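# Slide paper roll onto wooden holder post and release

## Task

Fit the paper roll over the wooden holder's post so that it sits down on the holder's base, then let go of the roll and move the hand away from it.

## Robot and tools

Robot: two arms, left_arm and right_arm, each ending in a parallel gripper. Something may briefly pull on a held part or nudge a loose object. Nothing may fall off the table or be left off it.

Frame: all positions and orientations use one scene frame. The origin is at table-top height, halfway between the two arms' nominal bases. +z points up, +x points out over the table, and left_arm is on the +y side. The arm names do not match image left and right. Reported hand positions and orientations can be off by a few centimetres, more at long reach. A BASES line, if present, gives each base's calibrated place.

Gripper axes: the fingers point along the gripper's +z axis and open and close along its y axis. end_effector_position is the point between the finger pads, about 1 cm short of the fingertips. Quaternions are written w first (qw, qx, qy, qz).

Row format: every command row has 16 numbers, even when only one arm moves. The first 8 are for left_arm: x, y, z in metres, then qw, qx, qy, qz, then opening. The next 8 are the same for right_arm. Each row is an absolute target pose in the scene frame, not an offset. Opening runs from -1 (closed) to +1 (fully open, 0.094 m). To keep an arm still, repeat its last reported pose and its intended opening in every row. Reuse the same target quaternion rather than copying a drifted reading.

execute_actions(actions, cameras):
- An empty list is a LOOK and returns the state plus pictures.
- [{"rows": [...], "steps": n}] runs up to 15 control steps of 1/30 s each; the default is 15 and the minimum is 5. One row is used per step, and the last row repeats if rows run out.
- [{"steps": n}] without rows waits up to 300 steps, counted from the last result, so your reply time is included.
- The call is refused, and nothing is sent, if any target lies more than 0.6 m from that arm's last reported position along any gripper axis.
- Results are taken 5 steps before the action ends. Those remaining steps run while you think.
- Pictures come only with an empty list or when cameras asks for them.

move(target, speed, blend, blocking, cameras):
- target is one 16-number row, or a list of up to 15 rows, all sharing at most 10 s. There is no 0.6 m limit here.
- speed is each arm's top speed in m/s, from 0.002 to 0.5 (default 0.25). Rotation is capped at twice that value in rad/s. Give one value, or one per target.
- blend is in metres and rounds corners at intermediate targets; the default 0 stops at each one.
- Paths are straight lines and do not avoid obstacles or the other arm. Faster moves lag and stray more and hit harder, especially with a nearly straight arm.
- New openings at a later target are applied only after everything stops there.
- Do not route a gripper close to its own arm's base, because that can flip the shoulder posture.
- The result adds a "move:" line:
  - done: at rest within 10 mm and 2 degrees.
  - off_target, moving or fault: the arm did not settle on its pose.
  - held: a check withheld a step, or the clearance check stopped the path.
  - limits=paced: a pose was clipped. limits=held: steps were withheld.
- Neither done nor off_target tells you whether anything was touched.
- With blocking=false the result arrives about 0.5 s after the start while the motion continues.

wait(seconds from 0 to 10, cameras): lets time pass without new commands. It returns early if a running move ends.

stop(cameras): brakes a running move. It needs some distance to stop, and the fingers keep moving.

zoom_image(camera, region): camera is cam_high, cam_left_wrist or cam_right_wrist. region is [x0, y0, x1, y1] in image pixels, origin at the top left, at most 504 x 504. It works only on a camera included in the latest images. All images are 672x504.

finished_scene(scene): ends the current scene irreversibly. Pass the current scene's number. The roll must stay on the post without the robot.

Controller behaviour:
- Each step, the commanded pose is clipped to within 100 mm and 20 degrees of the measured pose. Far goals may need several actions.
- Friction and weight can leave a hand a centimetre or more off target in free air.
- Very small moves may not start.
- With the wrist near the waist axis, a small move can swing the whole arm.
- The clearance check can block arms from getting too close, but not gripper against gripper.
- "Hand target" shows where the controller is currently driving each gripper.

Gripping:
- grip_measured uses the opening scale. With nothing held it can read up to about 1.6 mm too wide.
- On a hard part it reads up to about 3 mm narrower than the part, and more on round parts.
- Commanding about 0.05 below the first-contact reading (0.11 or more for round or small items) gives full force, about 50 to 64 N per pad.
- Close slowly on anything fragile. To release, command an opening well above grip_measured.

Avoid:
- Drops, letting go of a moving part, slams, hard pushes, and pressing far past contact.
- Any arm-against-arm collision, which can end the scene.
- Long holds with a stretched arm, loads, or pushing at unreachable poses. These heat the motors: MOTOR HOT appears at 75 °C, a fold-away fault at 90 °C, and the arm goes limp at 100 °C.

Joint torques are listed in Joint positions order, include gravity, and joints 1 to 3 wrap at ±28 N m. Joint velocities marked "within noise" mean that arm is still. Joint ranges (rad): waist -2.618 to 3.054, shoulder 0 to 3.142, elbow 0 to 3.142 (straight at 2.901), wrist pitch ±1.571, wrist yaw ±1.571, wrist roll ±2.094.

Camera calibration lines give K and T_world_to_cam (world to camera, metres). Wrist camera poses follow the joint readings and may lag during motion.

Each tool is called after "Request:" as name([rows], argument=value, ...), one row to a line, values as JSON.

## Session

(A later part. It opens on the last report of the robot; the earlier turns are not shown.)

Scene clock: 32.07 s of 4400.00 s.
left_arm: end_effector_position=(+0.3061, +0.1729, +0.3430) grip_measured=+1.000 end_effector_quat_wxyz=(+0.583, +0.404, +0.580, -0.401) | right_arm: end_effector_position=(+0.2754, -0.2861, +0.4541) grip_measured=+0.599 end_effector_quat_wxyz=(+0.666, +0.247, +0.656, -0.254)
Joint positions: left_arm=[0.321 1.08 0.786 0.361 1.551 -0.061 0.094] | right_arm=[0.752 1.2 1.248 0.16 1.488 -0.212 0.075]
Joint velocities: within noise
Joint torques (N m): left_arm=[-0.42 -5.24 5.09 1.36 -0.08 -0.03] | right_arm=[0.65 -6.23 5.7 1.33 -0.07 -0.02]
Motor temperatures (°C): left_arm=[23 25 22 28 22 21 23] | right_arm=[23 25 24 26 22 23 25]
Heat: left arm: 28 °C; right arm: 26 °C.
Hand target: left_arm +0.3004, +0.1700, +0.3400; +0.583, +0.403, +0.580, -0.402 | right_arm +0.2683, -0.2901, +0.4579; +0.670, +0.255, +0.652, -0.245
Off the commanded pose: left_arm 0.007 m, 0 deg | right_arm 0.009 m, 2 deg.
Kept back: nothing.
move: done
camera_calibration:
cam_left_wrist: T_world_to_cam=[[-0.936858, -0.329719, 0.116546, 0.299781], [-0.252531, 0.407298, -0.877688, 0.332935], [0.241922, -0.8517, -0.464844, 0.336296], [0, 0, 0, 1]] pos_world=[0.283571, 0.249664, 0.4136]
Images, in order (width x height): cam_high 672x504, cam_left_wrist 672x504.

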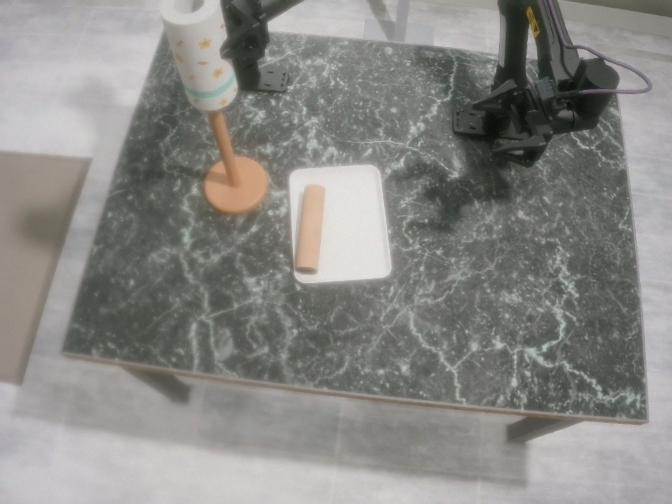

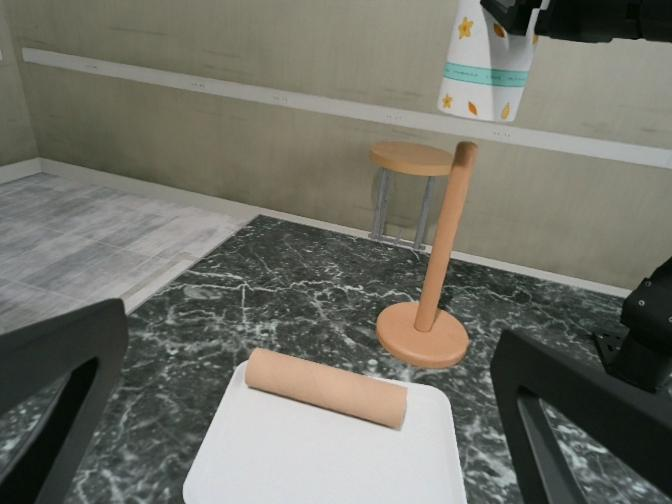

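Request:
move(target=[0.30,0.17,0.34,0.583,0.403,0.580,-0.402,1,0.268,-0.293,0.405,0.667,0.253,0.650,-0.249,0.45], speed=0.05)

Request:
zoom_image(camera="cam_high", region=[150, 0, 290, 220])

Request:
zoom_image(camera="cam_left_wrist", region=[380, 0, 580, 200])

Scene clock: 34.50 s of 4400.00 s.
left_arm: end_effector_position=(+0.3061, +0.1729, +0.3430) grip_measured=+1.000 end_effector_quat_wxyz=(+0.583, +0.404, +0.580, -0.401) | right_arm: end_effector_position=(+0.2745, -0.2870, +0.4001) grip_measured=+0.599 end_effector_quat_wxyz=(+0.661, +0.242, +0.661, -0.259)
Joint positions: left_arm=[0.321 1.08 0.786 0.361 1.551 -0.061 0.094] | right_arm=[0.752 1.155 1.034 0.24 1.489 -0.141 0.075]
Joint velocities: within noise
Joint torques (N m): left_arm=[-0.36 -5.29 5.08 1.36 -0.1 -0.04] | right_arm=[-0.02 -6.42 5.97 1.34 -0.07 -0.02]
Motor temperatures (°C): left_arm=[23 25 22 28 22 21 23] | right_arm=[23 25 24 26 22 23 25]
Heat: left arm: 28 °C; right arm: 26 °C.
Hand target: left_arm +0.3004, +0.1700, +0.3400; +0.583, +0.403, +0.580, -0.402 | right_arm +0.2682, -0.2930, +0.4048; +0.667, +0.255, +0.655, -0.249
Off the commanded pose: left_arm 0.007 m, 0 deg | right_arm 0.010 m, 2 deg.
Kept back: nothing.
move: done
camera_calibration:
cam_left_wrist: T_world_to_cam=[[-0.936858, -0.329719, 0.116546, 0.299781], [-0.252531, 0.407298, -0.877688, 0.332935], [0.241922, -0.8517, -0.464844, 0.336296], [0, 0, 0, 1]] pos_world=[0.283571, 0.249664, 0.4136]
cam_right_wrist: T_world_to_cam=[[-0.6385, -0.755985, 0.144236, -0.100279], [-0.442165, 0.206939, -0.872735, 0.553727], [0.629927, -0.621018, -0.466401, -0.0606425], [0, 0, 0, 1]] pos_world=[0.219011, -0.228057, 0.469437]

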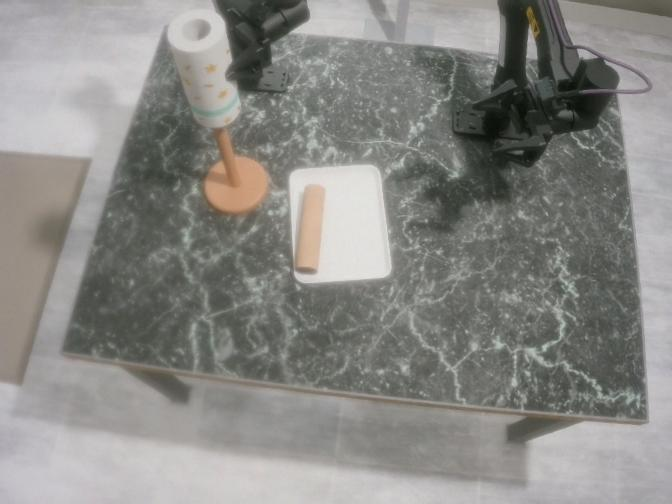

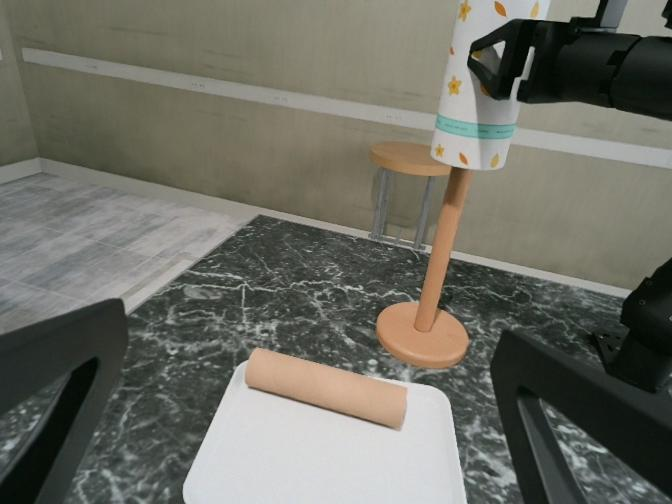

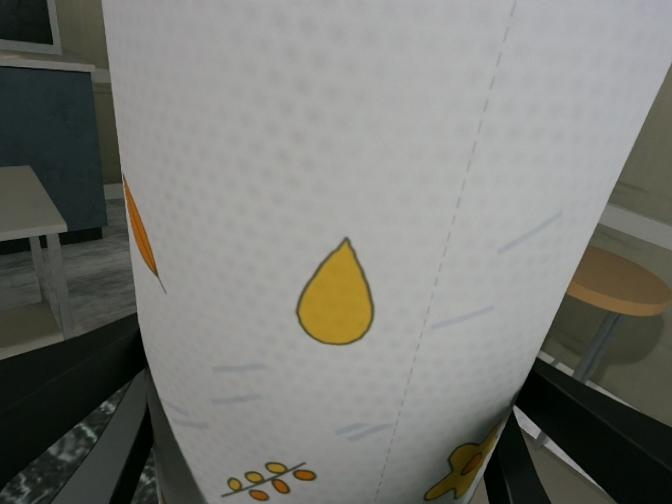

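Scaled by 2.291 from the camera's 672x504 image, which has a finer 960x720 frame.

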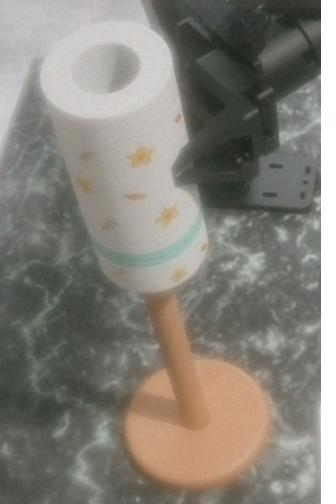

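Scaled by 2.520 from the camera's 672x504 image, which has a finer 960x720 frame.

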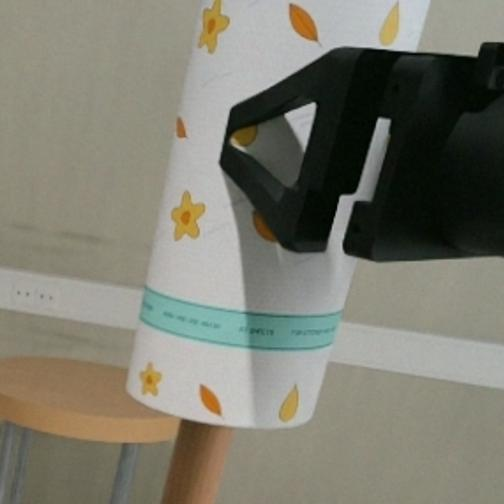

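Request:
move(target=[0.30,0.17,0.34,0.583,0.403,0.580,-0.402,1,0.268,-0.294,0.35,0.667,0.253,0.650,-0.249,0.45], speed=0.05)

Request:
zoom_image(camera="cam_high", region=[150, 0, 290, 220])

Request:
zoom_image(camera="cam_left_wrist", region=[380, 0, 580, 200])

Scene clock: 36.33 s of 4400.00 s.
left_arm: end_effector_position=(+0.3061, +0.1729, +0.3430) grip_measured=+1.000 end_effector_quat_wxyz=(+0.583, +0.404, +0.580, -0.401) | right_arm: end_effector_position=(+0.2726, -0.2888, +0.3457) grip_measured=+0.599 end_effector_quat_wxyz=(+0.661, +0.244, +0.662, -0.258)
Joint positions: left_arm=[0.321 1.08 0.786 0.361 1.551 -0.061 0.094] | right_arm=[0.752 1.138 0.824 0.385 1.489 -0.09 0.075]
Joint velocities: within noise
Joint torques (N m): left_arm=[-0.36 -5.27 5.15 1.35 -0.09 -0.04] | right_arm=[-0.25 -6.06 5.91 1.37 -0.06 -0.05]
Motor temperatures (°C): left_arm=[23 25 22 28 22 21 23] | right_arm=[23 25 24 26 22 23 25]
Heat: left arm: 28 °C; right arm: 26 °C.
Hand target: left_arm +0.3004, +0.1700, +0.3400; +0.583, +0.403, +0.580, -0.402 | right_arm +0.2681, -0.2941, +0.3500; +0.666, +0.255, +0.656, -0.248
Off the commanded pose: left_arm 0.007 m, 0 deg | right_arm 0.008 m, 2 deg.
Kept back: nothing.
move: done
camera_calibration:
cam_left_wrist: T_world_to_cam=[[-0.936858, -0.329719, 0.116546, 0.299781], [-0.252531, 0.407298, -0.877688, 0.332935], [0.241922, -0.8517, -0.464844, 0.336296], [0, 0, 0, 1]] pos_world=[0.283571, 0.249664, 0.4136]
cam_right_wrist: T_world_to_cam=[[-0.63813, -0.756983, 0.140593, -0.0940836], [-0.442689, 0.211337, -0.871414, 0.506708], [0.629933, -0.618315, -0.469969, -0.0839645], [0, 0, 0, 1]] pos_world=[0.217169, -0.230222, 0.415319]

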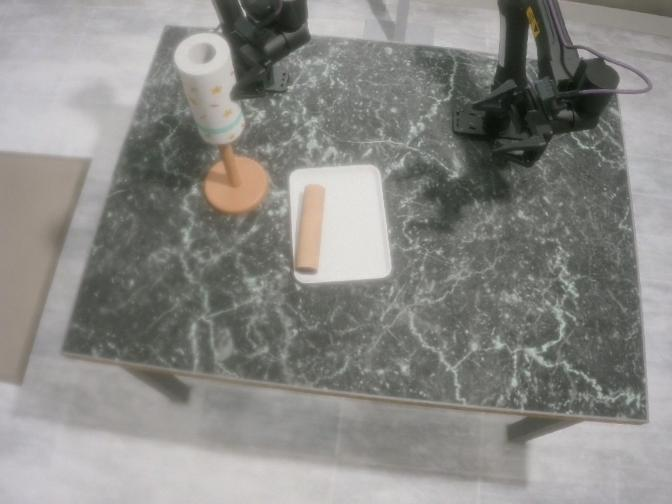

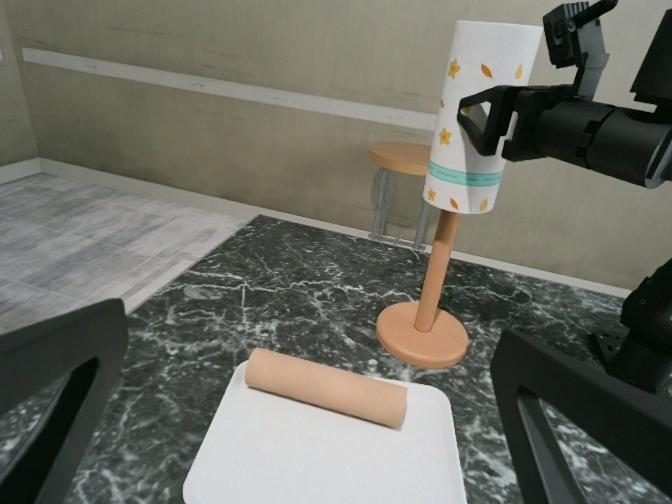

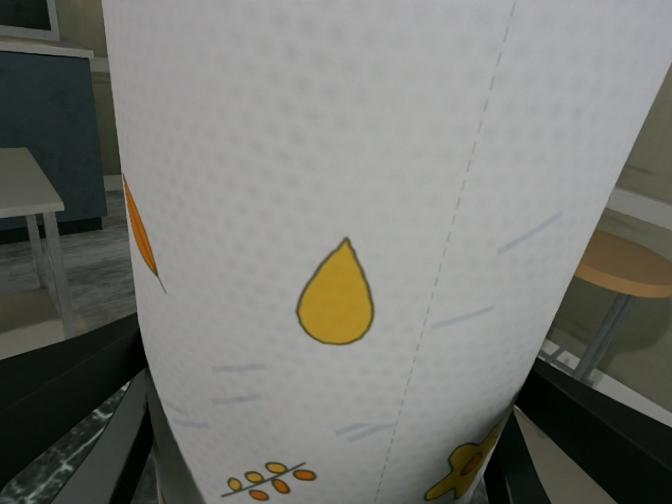

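Scaled by 2.291 from the camera's 672x504 image, which has a finer 960x720 frame.

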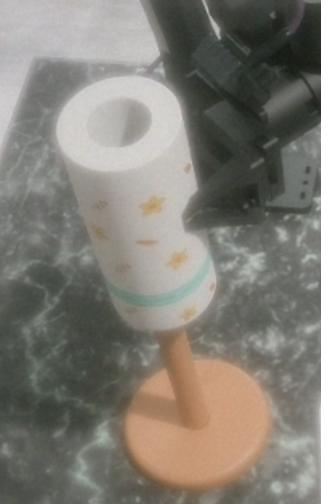

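Scaled by 2.520 from the camera's 672x504 image, which has a finer 960x720 frame.

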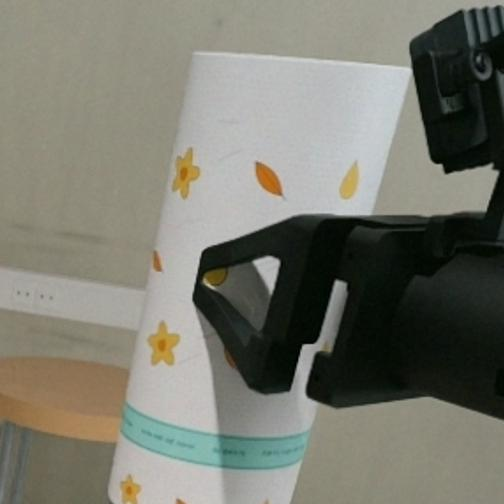

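Request:
move(target=[0.30,0.17,0.34,0.583,0.403,0.580,-0.402,1,0.270,-0.294,0.24,0.667,0.253,0.650,-0.249,0.45], speed=0.06)

Request:
zoom_image(camera="cam_high", region=[150, 0, 290, 220])

Request:
zoom_image(camera="cam_left_wrist", region=[360, 80, 580, 380])

Scene clock: 38.93 s of 4400.00 s.
left_arm: end_effector_position=(+0.3061, +0.1729, +0.3430) grip_measured=+1.000 end_effector_quat_wxyz=(+0.583, +0.404, +0.580, -0.401) | right_arm: end_effector_position=(+0.2694, -0.2919, +0.2424) grip_measured=+0.599 end_effector_quat_wxyz=(+0.663, +0.255, +0.659, -0.246)
Joint positions: left_arm=[0.321 1.08 0.786 0.361 1.551 -0.061 0.094] | right_arm=[0.752 1.257 0.488 0.769 1.489 0.014 0.075]
Joint velocities: left_arm=[within noise] | right_arm=[0.022 0.022 -0.066 0.271 0.051 -0.066 -0.001]
Joint torques (N m): left_arm=[-0.35 -5.26 5.08 1.35 -0.09 -0.03] | right_arm=[-0.68 -3.08 5.42 1.37 -0.06 -0.02]
Motor temperatures (°C): left_arm=[23 25 22 27 22 21 23] | right_arm=[23 25 23 26 22 23 25]
Heat: left arm: 27 °C; right arm: 26 °C.
Hand target: left_arm +0.3004, +0.1700, +0.3400; +0.583, +0.403, +0.580, -0.402 | right_arm +0.2698, -0.2941, +0.2401; +0.663, +0.256, +0.658, -0.248
Off the commanded pose: left_arm 0.007 m, 0 deg | right_arm 0.003 m, 1 deg.
Kept back: nothing.
move: done
camera_calibration:
cam_left_wrist: T_world_to_cam=[[-0.936858, -0.329719, 0.116546, 0.299781], [-0.252531, 0.407298, -0.877688, 0.332935], [0.241922, -0.8517, -0.464844, 0.336296], [0, 0, 0, 1]] pos_world=[0.283571, 0.249664, 0.4136]
cam_right_wrist: T_world_to_cam=[[-0.64003, -0.76066, 0.108434, -0.0767615], [-0.427872, 0.235628, -0.872585, 0.419334], [0.638191, -0.604877, -0.476274, -0.129145], [0, 0, 0, 1]] pos_world=[0.212711, -0.235313, 0.312719]

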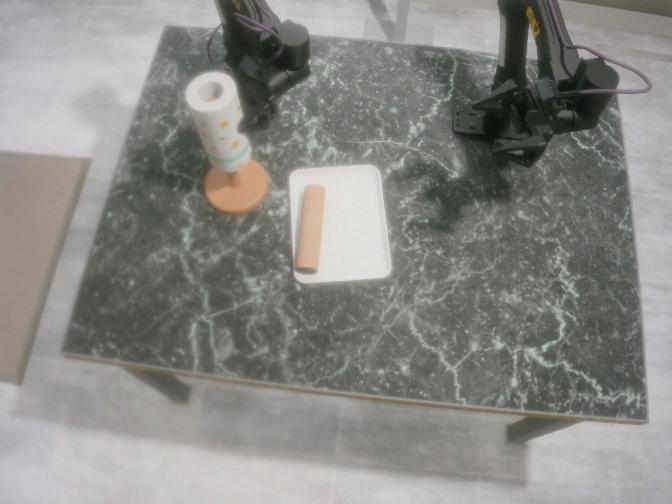

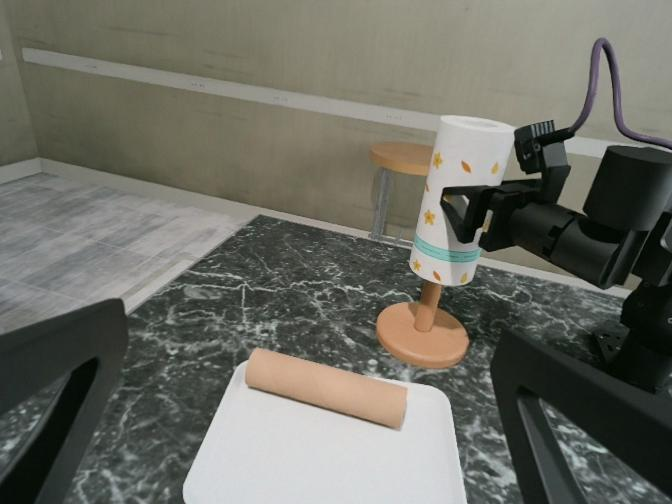

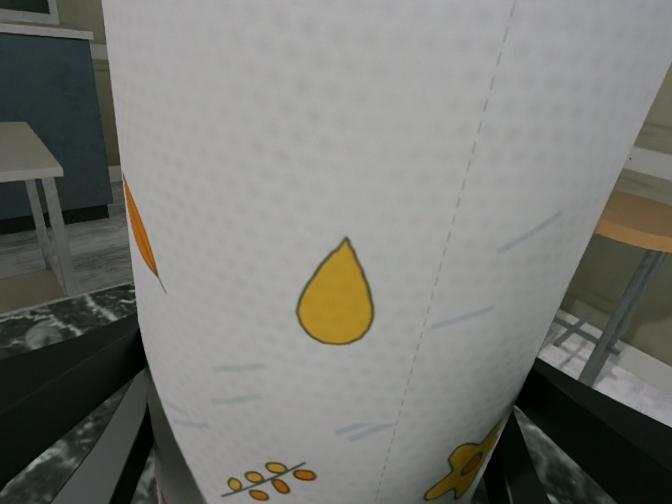

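Scaled by 2.291 from the camera's 672x504 image, which has a finer 960x720 frame.

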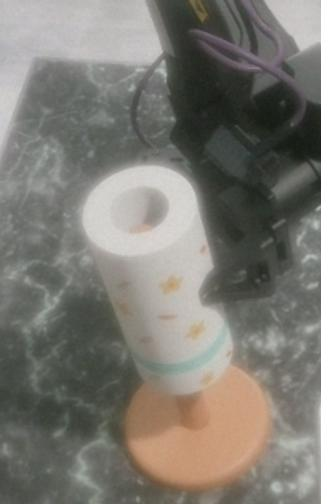

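Scaled by 1.680 from the camera's 672x504 image, which has a finer 960x720 frame.

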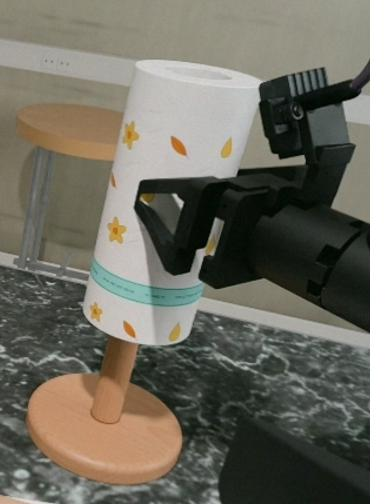

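Request:
move(target=[0.30,0.17,0.34,0.583,0.403,0.580,-0.402,1,0.275,-0.292,0.175,0.667,0.250,0.655,-0.249,0.45], speed=0.05)

Request:
zoom_image(camera="cam_high", region=[150, 0, 290, 220])

Request:
zoom_image(camera="cam_left_wrist", region=[360, 80, 580, 380])

Scene clock: 40.97 s of 4400.00 s.
left_arm: end_effector_position=(+0.3061, +0.1729, +0.3430) grip_measured=+1.000 end_effector_quat_wxyz=(+0.583, +0.404, +0.580, -0.401) | right_arm: end_effector_position=(+0.2744, -0.2897, +0.1772) grip_measured=+0.599 end_effector_quat_wxyz=(+0.660, +0.254, +0.662, -0.247)
Joint positions: left_arm=[0.321 1.08 0.786 0.361 1.551 -0.061 0.094] | right_arm=[0.744 1.521 0.37 1.084 1.481 0.074 0.075]
Joint velocities: left_arm=[within noise] | right_arm=[-0.002 0.076 -0.032 0.3 -0.022 -0.198 -0.001]
Joint torques (N m): left_arm=[-0.5 -5.2 5.15 1.36 -0.11 -0.06] | right_arm=[-0.72 -4 4.1 1.41 -0.08 -0.03]
Motor temperatures (°C): left_arm=[23 25 22 27 22 21 23] | right_arm=[23 25 23 26 22 23 26]
Heat: left arm: 27 °C; right arm: 26 °C.
Hand target: left_arm +0.3004, +0.1700, +0.3400; +0.583, +0.403, +0.580, -0.402 | right_arm +0.2749, -0.2920, +0.1751; +0.661, +0.253, +0.662, -0.247
Off the commanded pose: left_arm 0.007 m, 0 deg | right_arm 0.003 m, 1 deg.
Kept back: nothing.
move: done
camera_calibration:
cam_left_wrist: T_world_to_cam=[[-0.936858, -0.329719, 0.116546, 0.299781], [-0.252531, 0.407298, -0.877688, 0.332935], [0.241922, -0.8517, -0.464844, 0.336296], [0, 0, 0, 1]] pos_world=[0.283571, 0.249664, 0.4136]
cam_right_wrist: T_world_to_cam=[[-0.638628, -0.760956, 0.114455, -0.0663209], [-0.435511, 0.23479, -0.869025, 0.365303], [0.634416, -0.60483, -0.481348, -0.16007], [0, 0, 0, 1]] pos_world=[0.21829, -0.233052, 0.247999]

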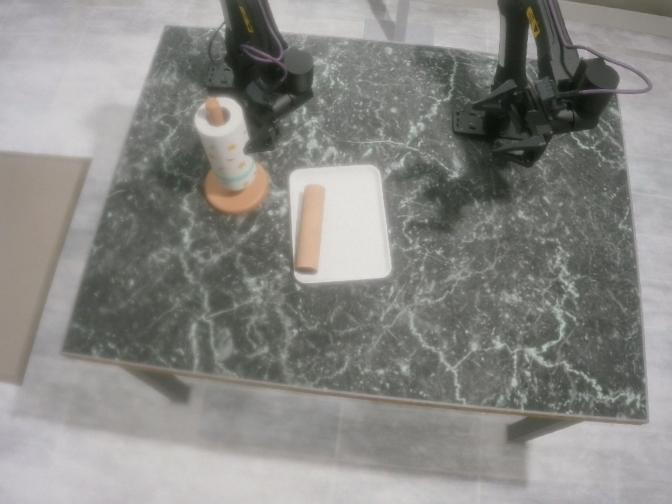

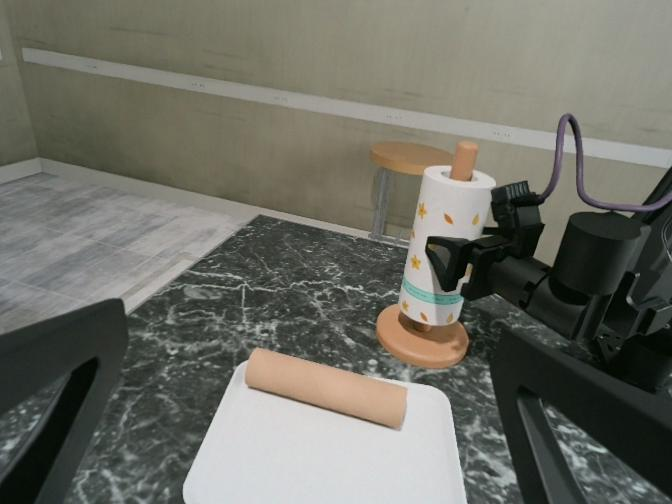

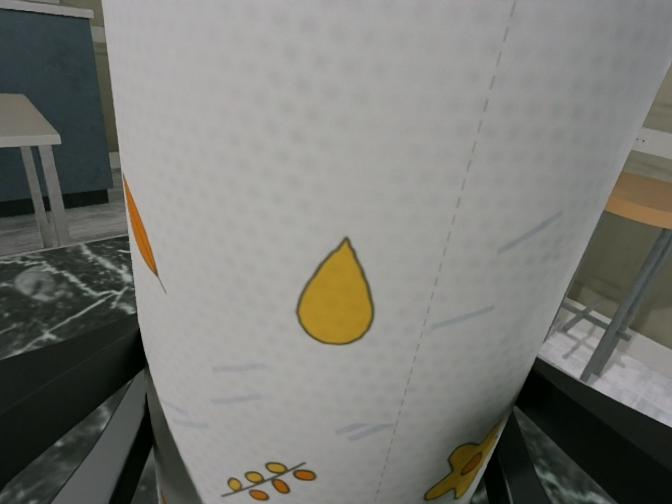

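Scaled by 2.291 from the camera's 672x504 image, which has a finer 960x720 frame.

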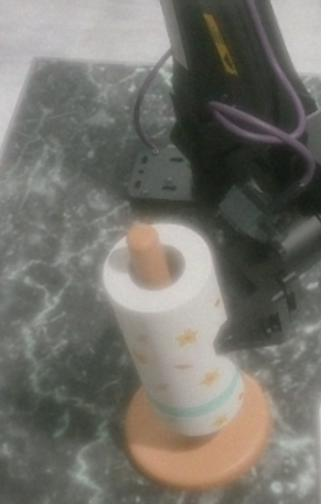

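Scaled by 1.680 from the camera's 672x504 image, which has a finer 960x720 frame.

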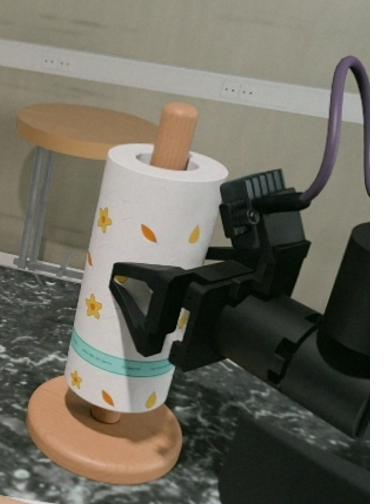

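Request:
move(target=[0.30,0.17,0.34,0.583,0.403,0.580,-0.402,1,0.273,-0.294,0.145,0.667,0.250,0.655,-0.249,0.45], speed=0.035)

Request:
zoom_image(camera="cam_left_wrist", region=[360, 80, 580, 380])

Scene clock: 42.53 s of 4400.00 s.
left_arm: end_effector_position=(+0.3061, +0.1729, +0.3430) grip_measured=+1.000 end_effector_quat_wxyz=(+0.583, +0.404, +0.580, -0.401) | right_arm: end_effector_position=(+0.2727, -0.2912, +0.1471) grip_measured=+0.599 end_effector_quat_wxyz=(+0.661, +0.254, +0.662, -0.247)
Joint positions: left_arm=[0.321 1.08 0.786 0.361 1.551 -0.061 0.094] | right_arm=[0.744 1.696 0.319 1.324 1.48 0.062 0.075]
Joint velocities: left_arm=[within noise] | right_arm=[-0.012 0.081 -0.022 0.256 -0.007 -0.11 -0.001]
Joint torques (N m): left_arm=[-0.39 -5.23 5.15 1.34 -0.09 -0.06] | right_arm=[-0.72 -4.48 3.08 1.39 -0.1 -0.02]
Motor temperatures (°C): left_arm=[23 25 22 27 22 21 23] | right_arm=[23 25 23 26 22 23 26]
Heat: left arm: 27 °C; right arm: 26 °C.
Hand target: left_arm +0.3004, +0.1700, +0.3400; +0.583, +0.403, +0.580, -0.402 | right_arm +0.2729, -0.2940, +0.1452; +0.661, +0.253, +0.661, -0.247
Off the commanded pose: left_arm 0.007 m, 0 deg | right_arm 0.003 m, 1 deg.
Kept back: nothing.
move: done
camera_calibration:
cam_left_wrist: T_world_to_cam=[[-0.936858, -0.329719, 0.116546, 0.299781], [-0.252531, 0.407298, -0.877688, 0.332935], [0.241922, -0.8517, -0.464844, 0.336296], [0, 0, 0, 1]] pos_world=[0.283571, 0.249664, 0.4136]
cam_right_wrist: T_world_to_cam=[[-0.638504, -0.761274, 0.113027, -0.065006], [-0.433957, 0.234835, -0.86979, 0.338459], [0.635606, -0.604413, -0.480303, -0.174827], [0, 0, 0, 1]] pos_world=[0.216491, -0.234637, 0.217766]

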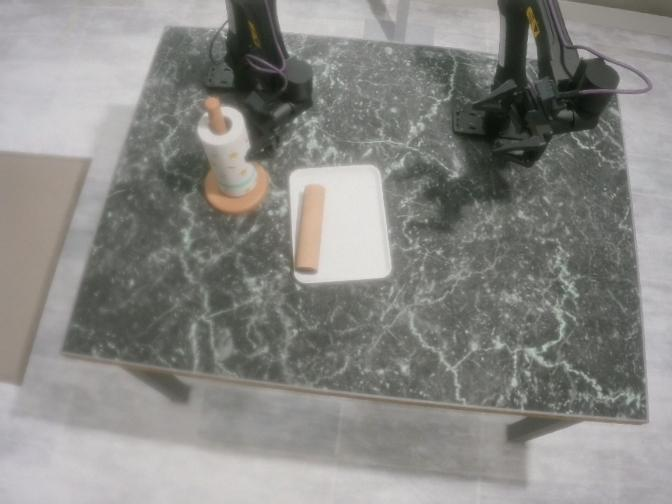

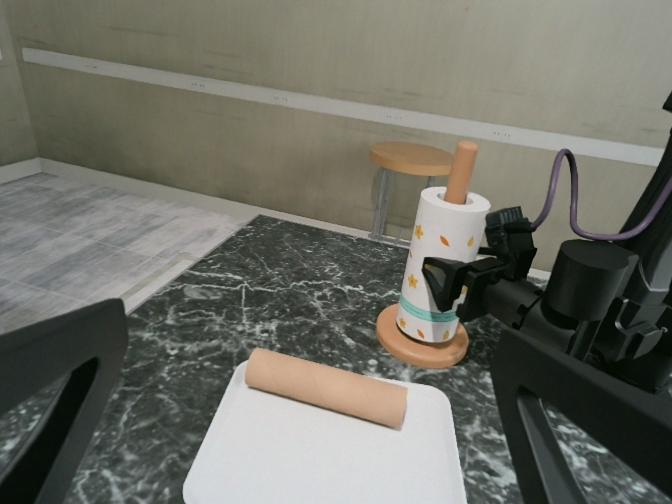

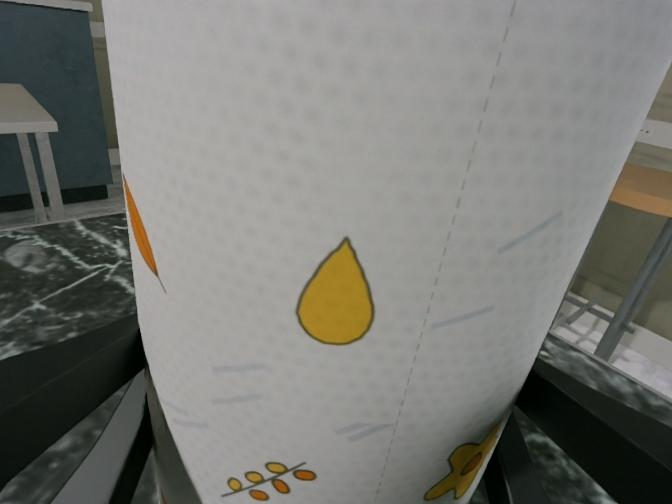

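Scaled by 1.680 from the camera's 672x504 image, which has a finer 960x720 frame.

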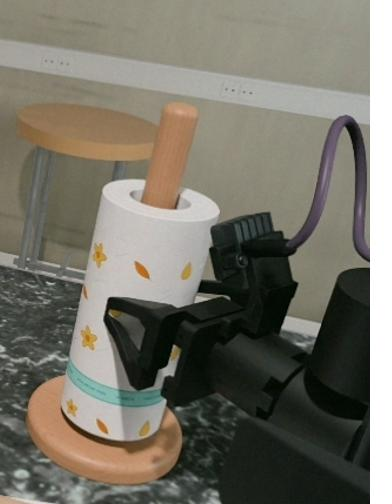

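Slightly above still.

Request:
move(target=[0.30,0.17,0.34,0.583,0.403,0.580,-0.402,1,0.273,-0.294,0.129,0.667,0.250,0.655,-0.249,0.45], speed=0.025)

Request:
zoom_image(camera="cam_left_wrist", region=[360, 80, 580, 380])

Scene clock: 43.63 s of 4400.00 s.
left_arm: end_effector_position=(+0.3061, +0.1729, +0.3430) grip_measured=+1.000 end_effector_quat_wxyz=(+0.583, +0.404, +0.580, -0.401) | right_arm: end_effector_position=(+0.2729, -0.2912, +0.1350) grip_measured=+0.599 end_effector_quat_wxyz=(+0.662, +0.256, +0.660, -0.247)
Joint positions: left_arm=[0.321 1.08 0.786 0.361 1.551 -0.061 0.094] | right_arm=[0.744 1.801 0.311 1.475 1.484 0.028 0.075]
Joint velocities: left_arm=[within noise] | right_arm=[-0.002 0.076 0.002 0.227 0.022 -0.066 0]
Joint torques (N m): left_arm=[-0.36 -5.24 5.09 1.36 -0.08 -0.04] | right_arm=[-0.69 -4.08 2.14 1.22 -0.2 0.26]
Motor temperatures (°C): left_arm=[23 25 22 27 22 21 23] | right_arm=[23 25 23 26 22 23 26]
Heat: left arm: 27 °C; right arm: 26 °C.
Hand target: left_arm +0.3004, +0.1700, +0.3400; +0.583, +0.403, +0.580, -0.402 | right_arm +0.2728, -0.2940, +0.1292; +0.662, +0.253, +0.661, -0.247
Off the commanded pose: left_arm 0.007 m, 0 deg | right_arm 0.007 m, 1 deg.
Kept back: nothing.
move: done
camera_calibration:
cam_left_wrist: T_world_to_cam=[[-0.936858, -0.329719, 0.116546, 0.299781], [-0.252531, 0.407298, -0.877688, 0.332935], [0.241922, -0.8517, -0.464844, 0.336296], [0, 0, 0, 1]] pos_world=[0.283571, 0.249664, 0.4136]
cam_right_wrist: T_world_to_cam=[[-0.641912, -0.758976, 0.109106, -0.0613944], [-0.428468, 0.237041, -0.87191, 0.327451], [0.635896, -0.606438, -0.477356, -0.181743], [0, 0, 0, 1]] pos_world=[0.216462, -0.234432, 0.20545]

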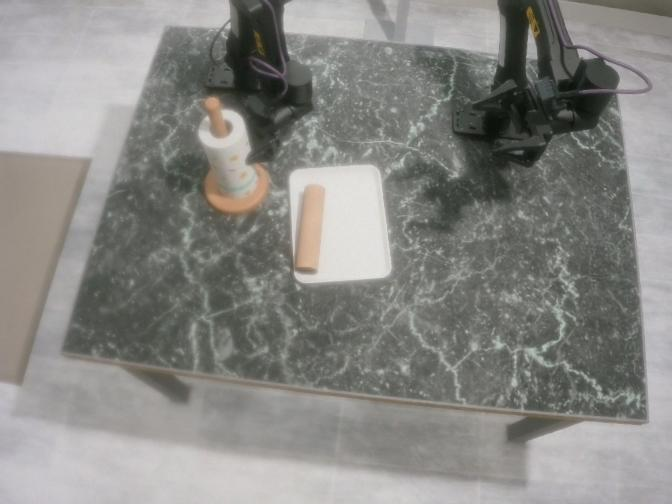

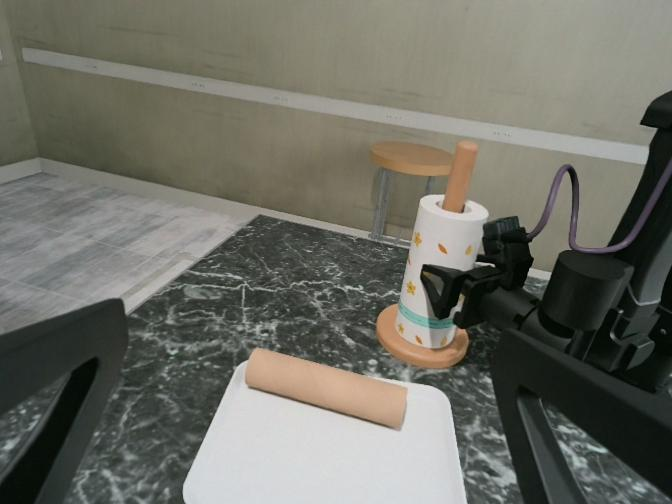

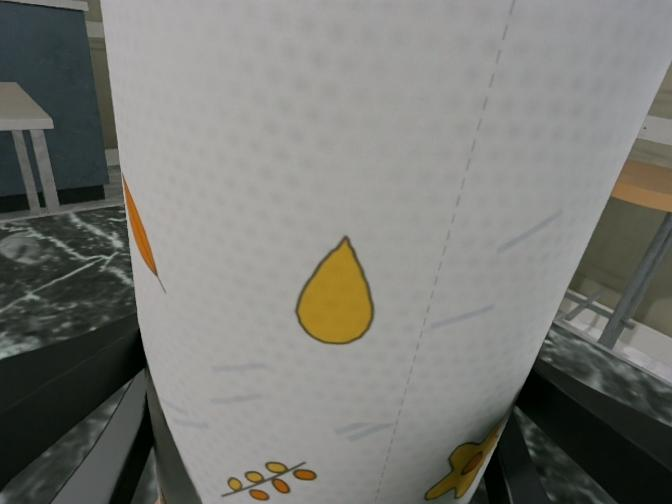

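Scaled by 1.680 from the camera's 672x504 image, which has a finer 960x720 frame.

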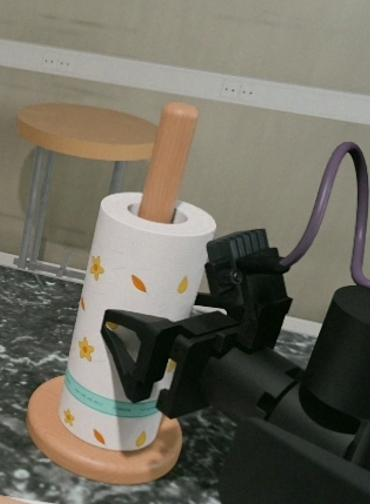

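Request:
move(target=[0.30,0.17,0.34,0.583,0.403,0.580,-0.402,1,0.273,-0.294,0.125,0.662,0.253,0.661,-0.247,0.45], speed=0.02, cameras=["cam_left_wrist"])

Request:
zoom_image(camera="cam_left_wrist", region=[360, 280, 490, 380])

Scene clock: 44.57 s of 4400.00 s.
left_arm: end_effector_position=(+0.3061, +0.1729, +0.3430) grip_measured=+1.000 end_effector_quat_wxyz=(+0.583, +0.404, +0.580, -0.401) | right_arm: end_effector_position=(+0.2727, -0.2914, +0.1347) grip_measured=+0.599 end_effector_quat_wxyz=(+0.664, +0.260, +0.657, -0.246)
Joint positions: left_arm=[0.321 1.08 0.786 0.361 1.551 -0.061 0.094] | right_arm=[0.744 1.823 0.311 1.53 1.488 0.004 0.075]
Joint velocities: within noise
Joint torques (N m): left_arm=[-0.34 -5.26 5.09 1.35 -0.1 -0.05] | right_arm=[-0.68 -3.47 1.81 1.08 -0.23 0.42]
Motor temperatures (°C): left_arm=[23 25 22 27 22 21 23] | right_arm=[23 25 23 26 22 23 26]
Heat: left arm: 27 °C; right arm: 26 °C.
Hand target: left_arm +0.3004, +0.1700, +0.3400; +0.583, +0.403, +0.580, -0.402 | right_arm +0.2726, -0.2941, +0.1253; +0.661, +0.253, +0.661, -0.247
Off the commanded pose: left_arm 0.007 m, 0 deg | right_arm 0.010 m, 1 deg.
Kept back: nothing.
move: done
camera_calibration:
cam_left_wrist: T_world_to_cam=[[-0.936858, -0.329719, 0.116546, 0.299781], [-0.252531, 0.407298, -0.877688, 0.332935], [0.241922, -0.8517, -0.464844, 0.336296], [0, 0, 0, 1]] pos_world=[0.283571, 0.249664, 0.4136]
Images, in order (width x height): cam_left_wrist 672x504.

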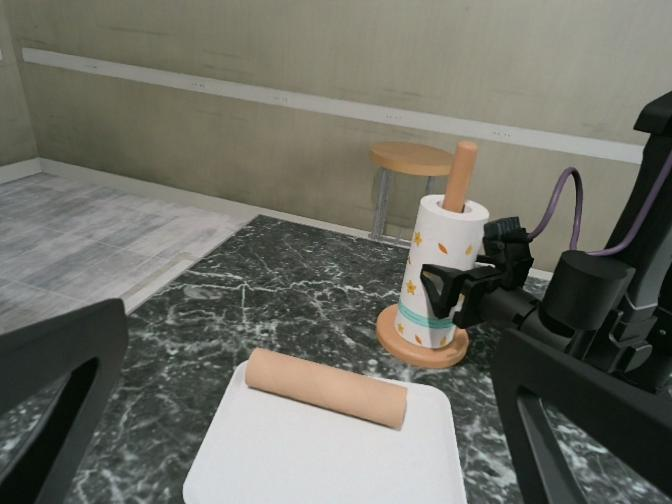

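Scaled by 3.877 from the camera's 672x504 image, which has a finer 960x720 frame.

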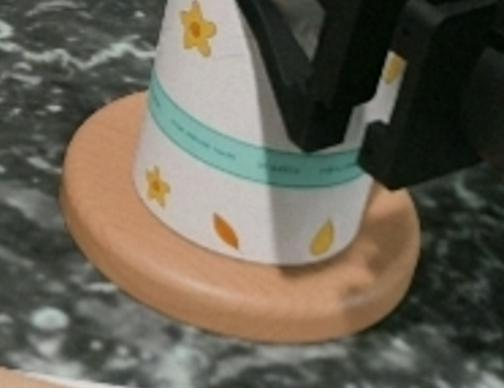

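Request:
execute_actions([
  {"rows":[[0.30,0.17,0.34,0.583,0.403,0.580,-0.402,1,0.273,-0.292,0.133,0.662,0.253,0.661,-0.247,0.60],[0.30,0.17,0.34,0.583,0.403,0.580,-0.402,1,0.273,-0.292,0.133,0.662,0.253,0.661,-0.247,0.62],[0.30,0.17,0.34,0.583,0.403,0.580,-0.402,1,0.273,-0.292,0.133,0.662,0.253,0.661,-0.247,0.64],[0.30,0.17,0.34,0.583,0.403,0.580,-0.402,1,0.273,-0.292,0.133,0.662,0.253,0.661,-0.247,0.67],[0.30,0.17,0.34,0.583,0.403,0.580,-0.402,1,0.273,-0.292,0.133,0.662,0.253,0.661,-0.247,0.70],[0.30,0.17,0.34,0.583,0.403,0.580,-0.402,1,0.273,-0.292,0.133,0.662,0.253,0.661,-0.247,0.75],[0.30,0.17,0.34,0.583,0.403,0.580,-0.402,1,0.273,-0.292,0.133,0.662,0.253,0.661,-0.247,0.82],[0.30,0.17,0.34,0.583,0.403,0.580,-0.402,1,0.273,-0.292,0.133,0.662,0.253,0.661,-0.247,1]],"steps":15},
])

Request:
wait(seconds=0.4)

Scene clock: 46.57 s of 4400.00 s.
left_arm: end_effector_position=(+0.3061, +0.1729, +0.3430) grip_measured=+1.000 end_effector_quat_wxyz=(+0.583, +0.404, +0.580, -0.401) | right_arm: end_effector_position=(+0.2727, -0.2914, +0.1348) grip_measured=+0.992 end_effector_quat_wxyz=(+0.663, +0.258, +0.658, -0.247)
Joint positions: left_arm=[0.321 1.08 0.786 0.361 1.551 -0.061 0.094] | right_arm=[0.744 1.825 0.311 1.537 1.488 -0.006 0.094]
Joint velocities: left_arm=[within noise] | right_arm=[0.007 0.007 -0.007 0.007 0.095 -0.022 0.013]
Joint torques (N m): left_arm=[-0.36 -5.26 5.12 1.36 -0.09 -0.05] | right_arm=[-0.27 -6.52 2.4 1.04 -0.17 0.09]
Motor temperatures (°C): left_arm=[23 25 22 27 22 21 23] | right_arm=[23 25 23 26 22 23 26]
Heat: left arm: 27 °C; right arm: 26 °C.
Steps of this call (1-50: nothing new was sent; 51-60: this action's first 10). Readings (end_effector_position of left_arm | right_arm):
51: (+0.3061, +0.1729, +0.3430) | (+0.2727, -0.2914, +0.1349)
52: (+0.3061, +0.1729, +0.3430) | (+0.2727, -0.2914, +0.1349)
54: (+0.3061, +0.1729, +0.3430) | (+0.2727, -0.2914, +0.1349)
58: (+0.3061, +0.1729, +0.3430) | (+0.2727, -0.2914, +0.1349)
60: the state above

Scene clock: 47.13 s of 4400.00 s.
left_arm: end_effector_position=(+0.3061, +0.1729, +0.3430) grip_measured=+1.000 end_effector_quat_wxyz=(+0.583, +0.404, +0.580, -0.401) | right_arm: end_effector_position=(+0.2727, -0.2914, +0.1348) grip_measured=+0.998 end_effector_quat_wxyz=(+0.664, +0.259, +0.657, -0.246)
Joint positions: left_arm=[0.321 1.08 0.786 0.361 1.551 -0.061 0.094] | right_arm=[0.744 1.825 0.311 1.537 1.488 -0.002 0.094]
Joint velocities: within noise
Joint torques (N m): left_arm=[-0.28 -5.26 5.14 1.36 -0.06 -0.06] | right_arm=[-0.24 -6.5 2.55 1.01 -0.17 0.09]
Motor temperatures (°C): left_arm=[23 25 22 27 22 21 23] | right_arm=[23 25 23 26 22 23 26]
Heat: left arm: 27 °C; right arm: 26 °C.
Hand target: left_arm +0.3004, +0.1700, +0.3400; +0.583, +0.403, +0.580, -0.402 | right_arm +0.2730, -0.2920, +0.1330; +0.663, +0.253, +0.660, -0.247
Off the commanded pose: left_arm 0.007 m, 0 deg | right_arm 0.002 m, 1 deg.
Steps of this call (1-5: your previous action's last 5; 6-17: nothing new was sent). Readings (end_effector_position of left_arm | right_arm):
1: (+0.3061, +0.1729, +0.3430) | (+0.2727, -0.2914, +0.1348)
2: (+0.3061, +0.1729, +0.3430) | (+0.2727, -0.2914, +0.1348)
4: (+0.3061, +0.1729, +0.3430) | (+0.2727, -0.2914, +0.1348)
8: (+0.3061, +0.1729, +0.3430) | (+0.2727, -0.2914, +0.1348)
17: the state above
camera_calibration:
cam_left_wrist: T_world_to_cam=[[-0.936858, -0.329719, 0.116546, 0.299781], [-0.252531, 0.407298, -0.877688, 0.332935], [0.241922, -0.8517, -0.464844, 0.336296], [0, 0, 0, 1]] pos_world=[0.283571, 0.249664, 0.4136]
cam_right_wrist: T_world_to_cam=[[-0.645269, -0.757101, 0.102111, -0.0591882], [-0.42147, 0.241318, -0.874145, 0.326858], [0.637174, -0.607095, -0.47481, -0.182783], [0, 0, 0, 1]] pos_world=[0.216034, -0.234655, 0.204978]

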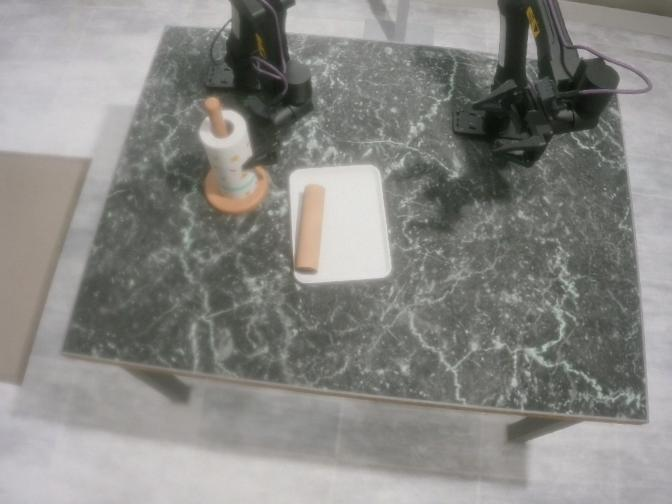

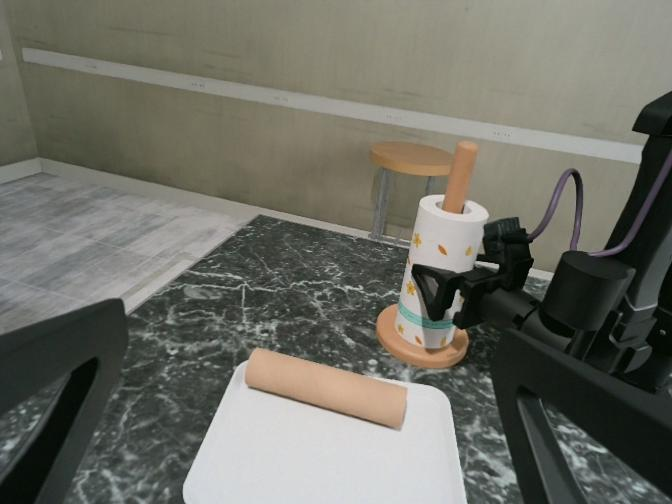

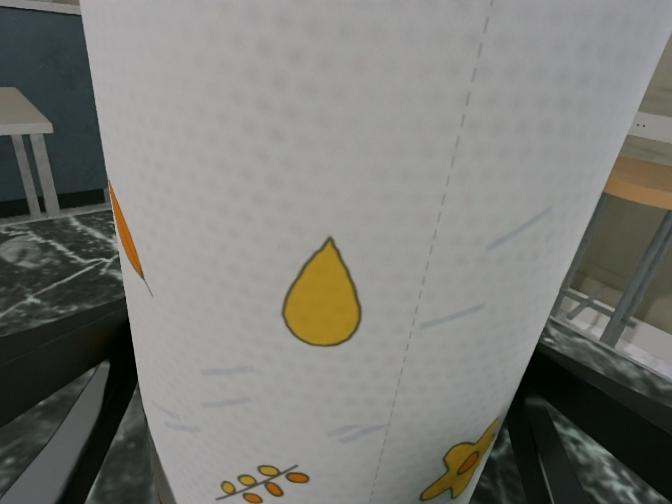

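Request:
move([
  [0.30,0.17,0.34,0.583,0.403,0.580,-0.402,1,0.182,-0.210,0.136,0.663,0.256,0.659,-0.247,1],
], speed=0.07)

Request:
zoom_image(camera="cam_high", region=[150, 50, 350, 250])

Scene clock: 49.43 s of 4400.00 s.
left_arm: end_effector_position=(+0.3061, +0.1729, +0.3430) grip_measured=+1.000 end_effector_quat_wxyz=(+0.583, +0.404, +0.580, -0.401) | right_arm: end_effector_position=(+0.1855, -0.2069, +0.1331) grip_measured=+0.998 end_effector_quat_wxyz=(+0.702, +0.069, +0.704, -0.083)
Joint positions: left_arm=[0.321 1.08 0.786 0.361 1.551 -0.061 0.094] | right_arm=[1.32 1.648 0.062 1.547 1.549 0.019 0.094]
Joint velocities: within noise
Joint torques (N m): left_arm=[-0.39 -5.23 5.05 1.37 -0.1 -0.05] | right_arm=[0.65 -6.04 1.8 1.24 0.18 0.06]
Motor temperatures (°C): left_arm=[23 25 22 27 22 21 23] | right_arm=[23 25 23 26 22 23 26]
Heat: left arm: 27 °C; right arm: 26 °C.
Hand target: left_arm +0.3004, +0.1700, +0.3400; +0.583, +0.403, +0.580, -0.402 | right_arm +0.1834, -0.2102, +0.1357; +0.703, +0.078, +0.703, -0.077
Off the commanded pose: left_arm 0.007 m, 0 deg | right_arm 0.006 m, 29 deg; orientation clipped.
joint sent to its limit (right arm) — joint 4 (wrist pitch), upper limit; joint 5 (wrist yaw), upper limit.
Kept back: nothing.
move: off_target (right_arm); limits=paced
camera_calibration:
cam_left_wrist: T_world_to_cam=[[-0.936858, -0.329719, 0.116546, 0.299781], [-0.252531, 0.407298, -0.877688, 0.332935], [0.241922, -0.8517, -0.464844, 0.336296], [0, 0, 0, 1]] pos_world=[0.283571, 0.249664, 0.4136]
cam_right_wrist: T_world_to_cam=[[-0.186975, -0.972146, 0.141322, -0.186073], [-0.495322, -0.0309385, -0.868158, 0.224839], [0.848349, -0.232323, -0.475741, -0.0382388], [0, 0, 0, 1]] pos_world=[0.109017, -0.182818, 0.2033]

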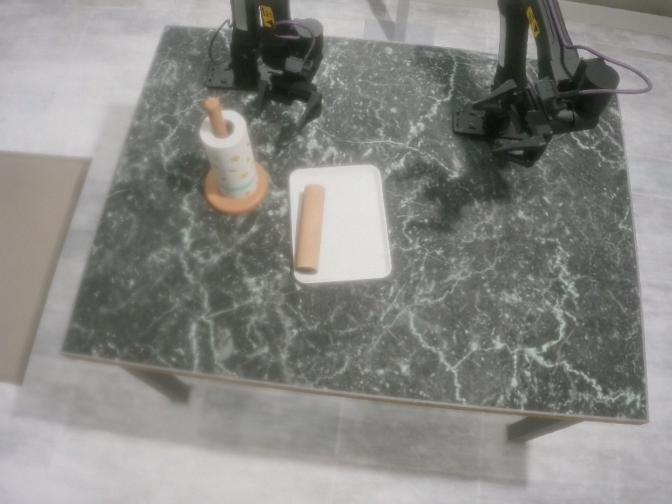

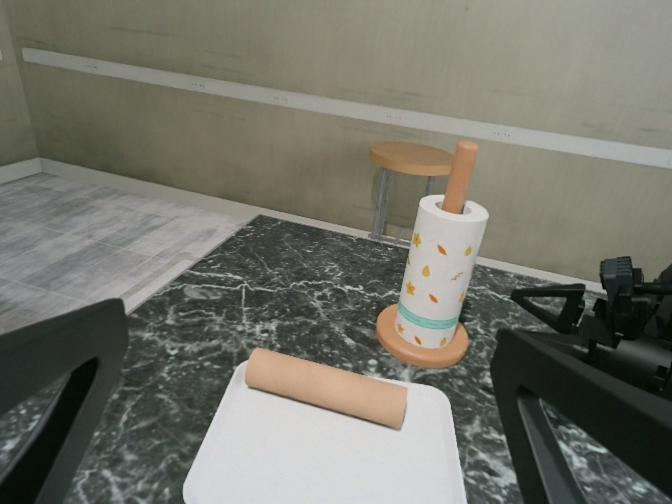

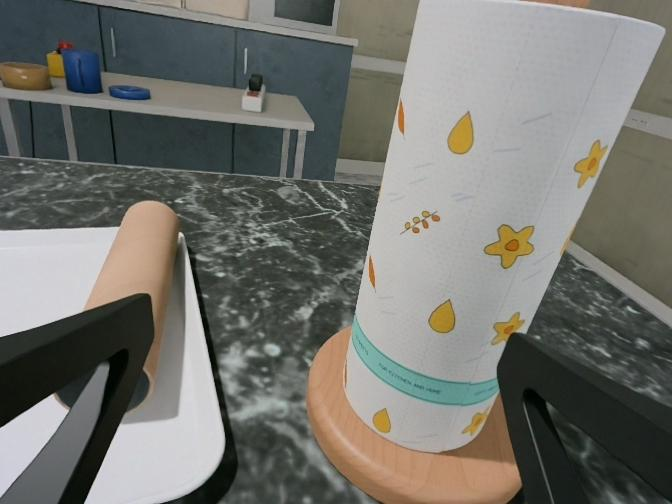

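Scaled by 2.520 from the camera's 672x504 image, which has a finer 960x720 frame.

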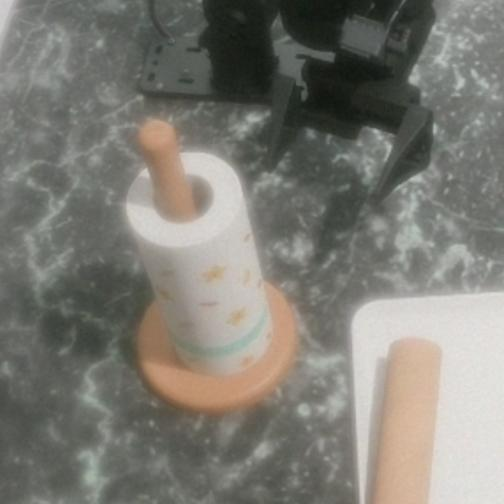

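Clear, roll seated.

Request:
finished_scene(scene=2)

The scene is finished: the task was done.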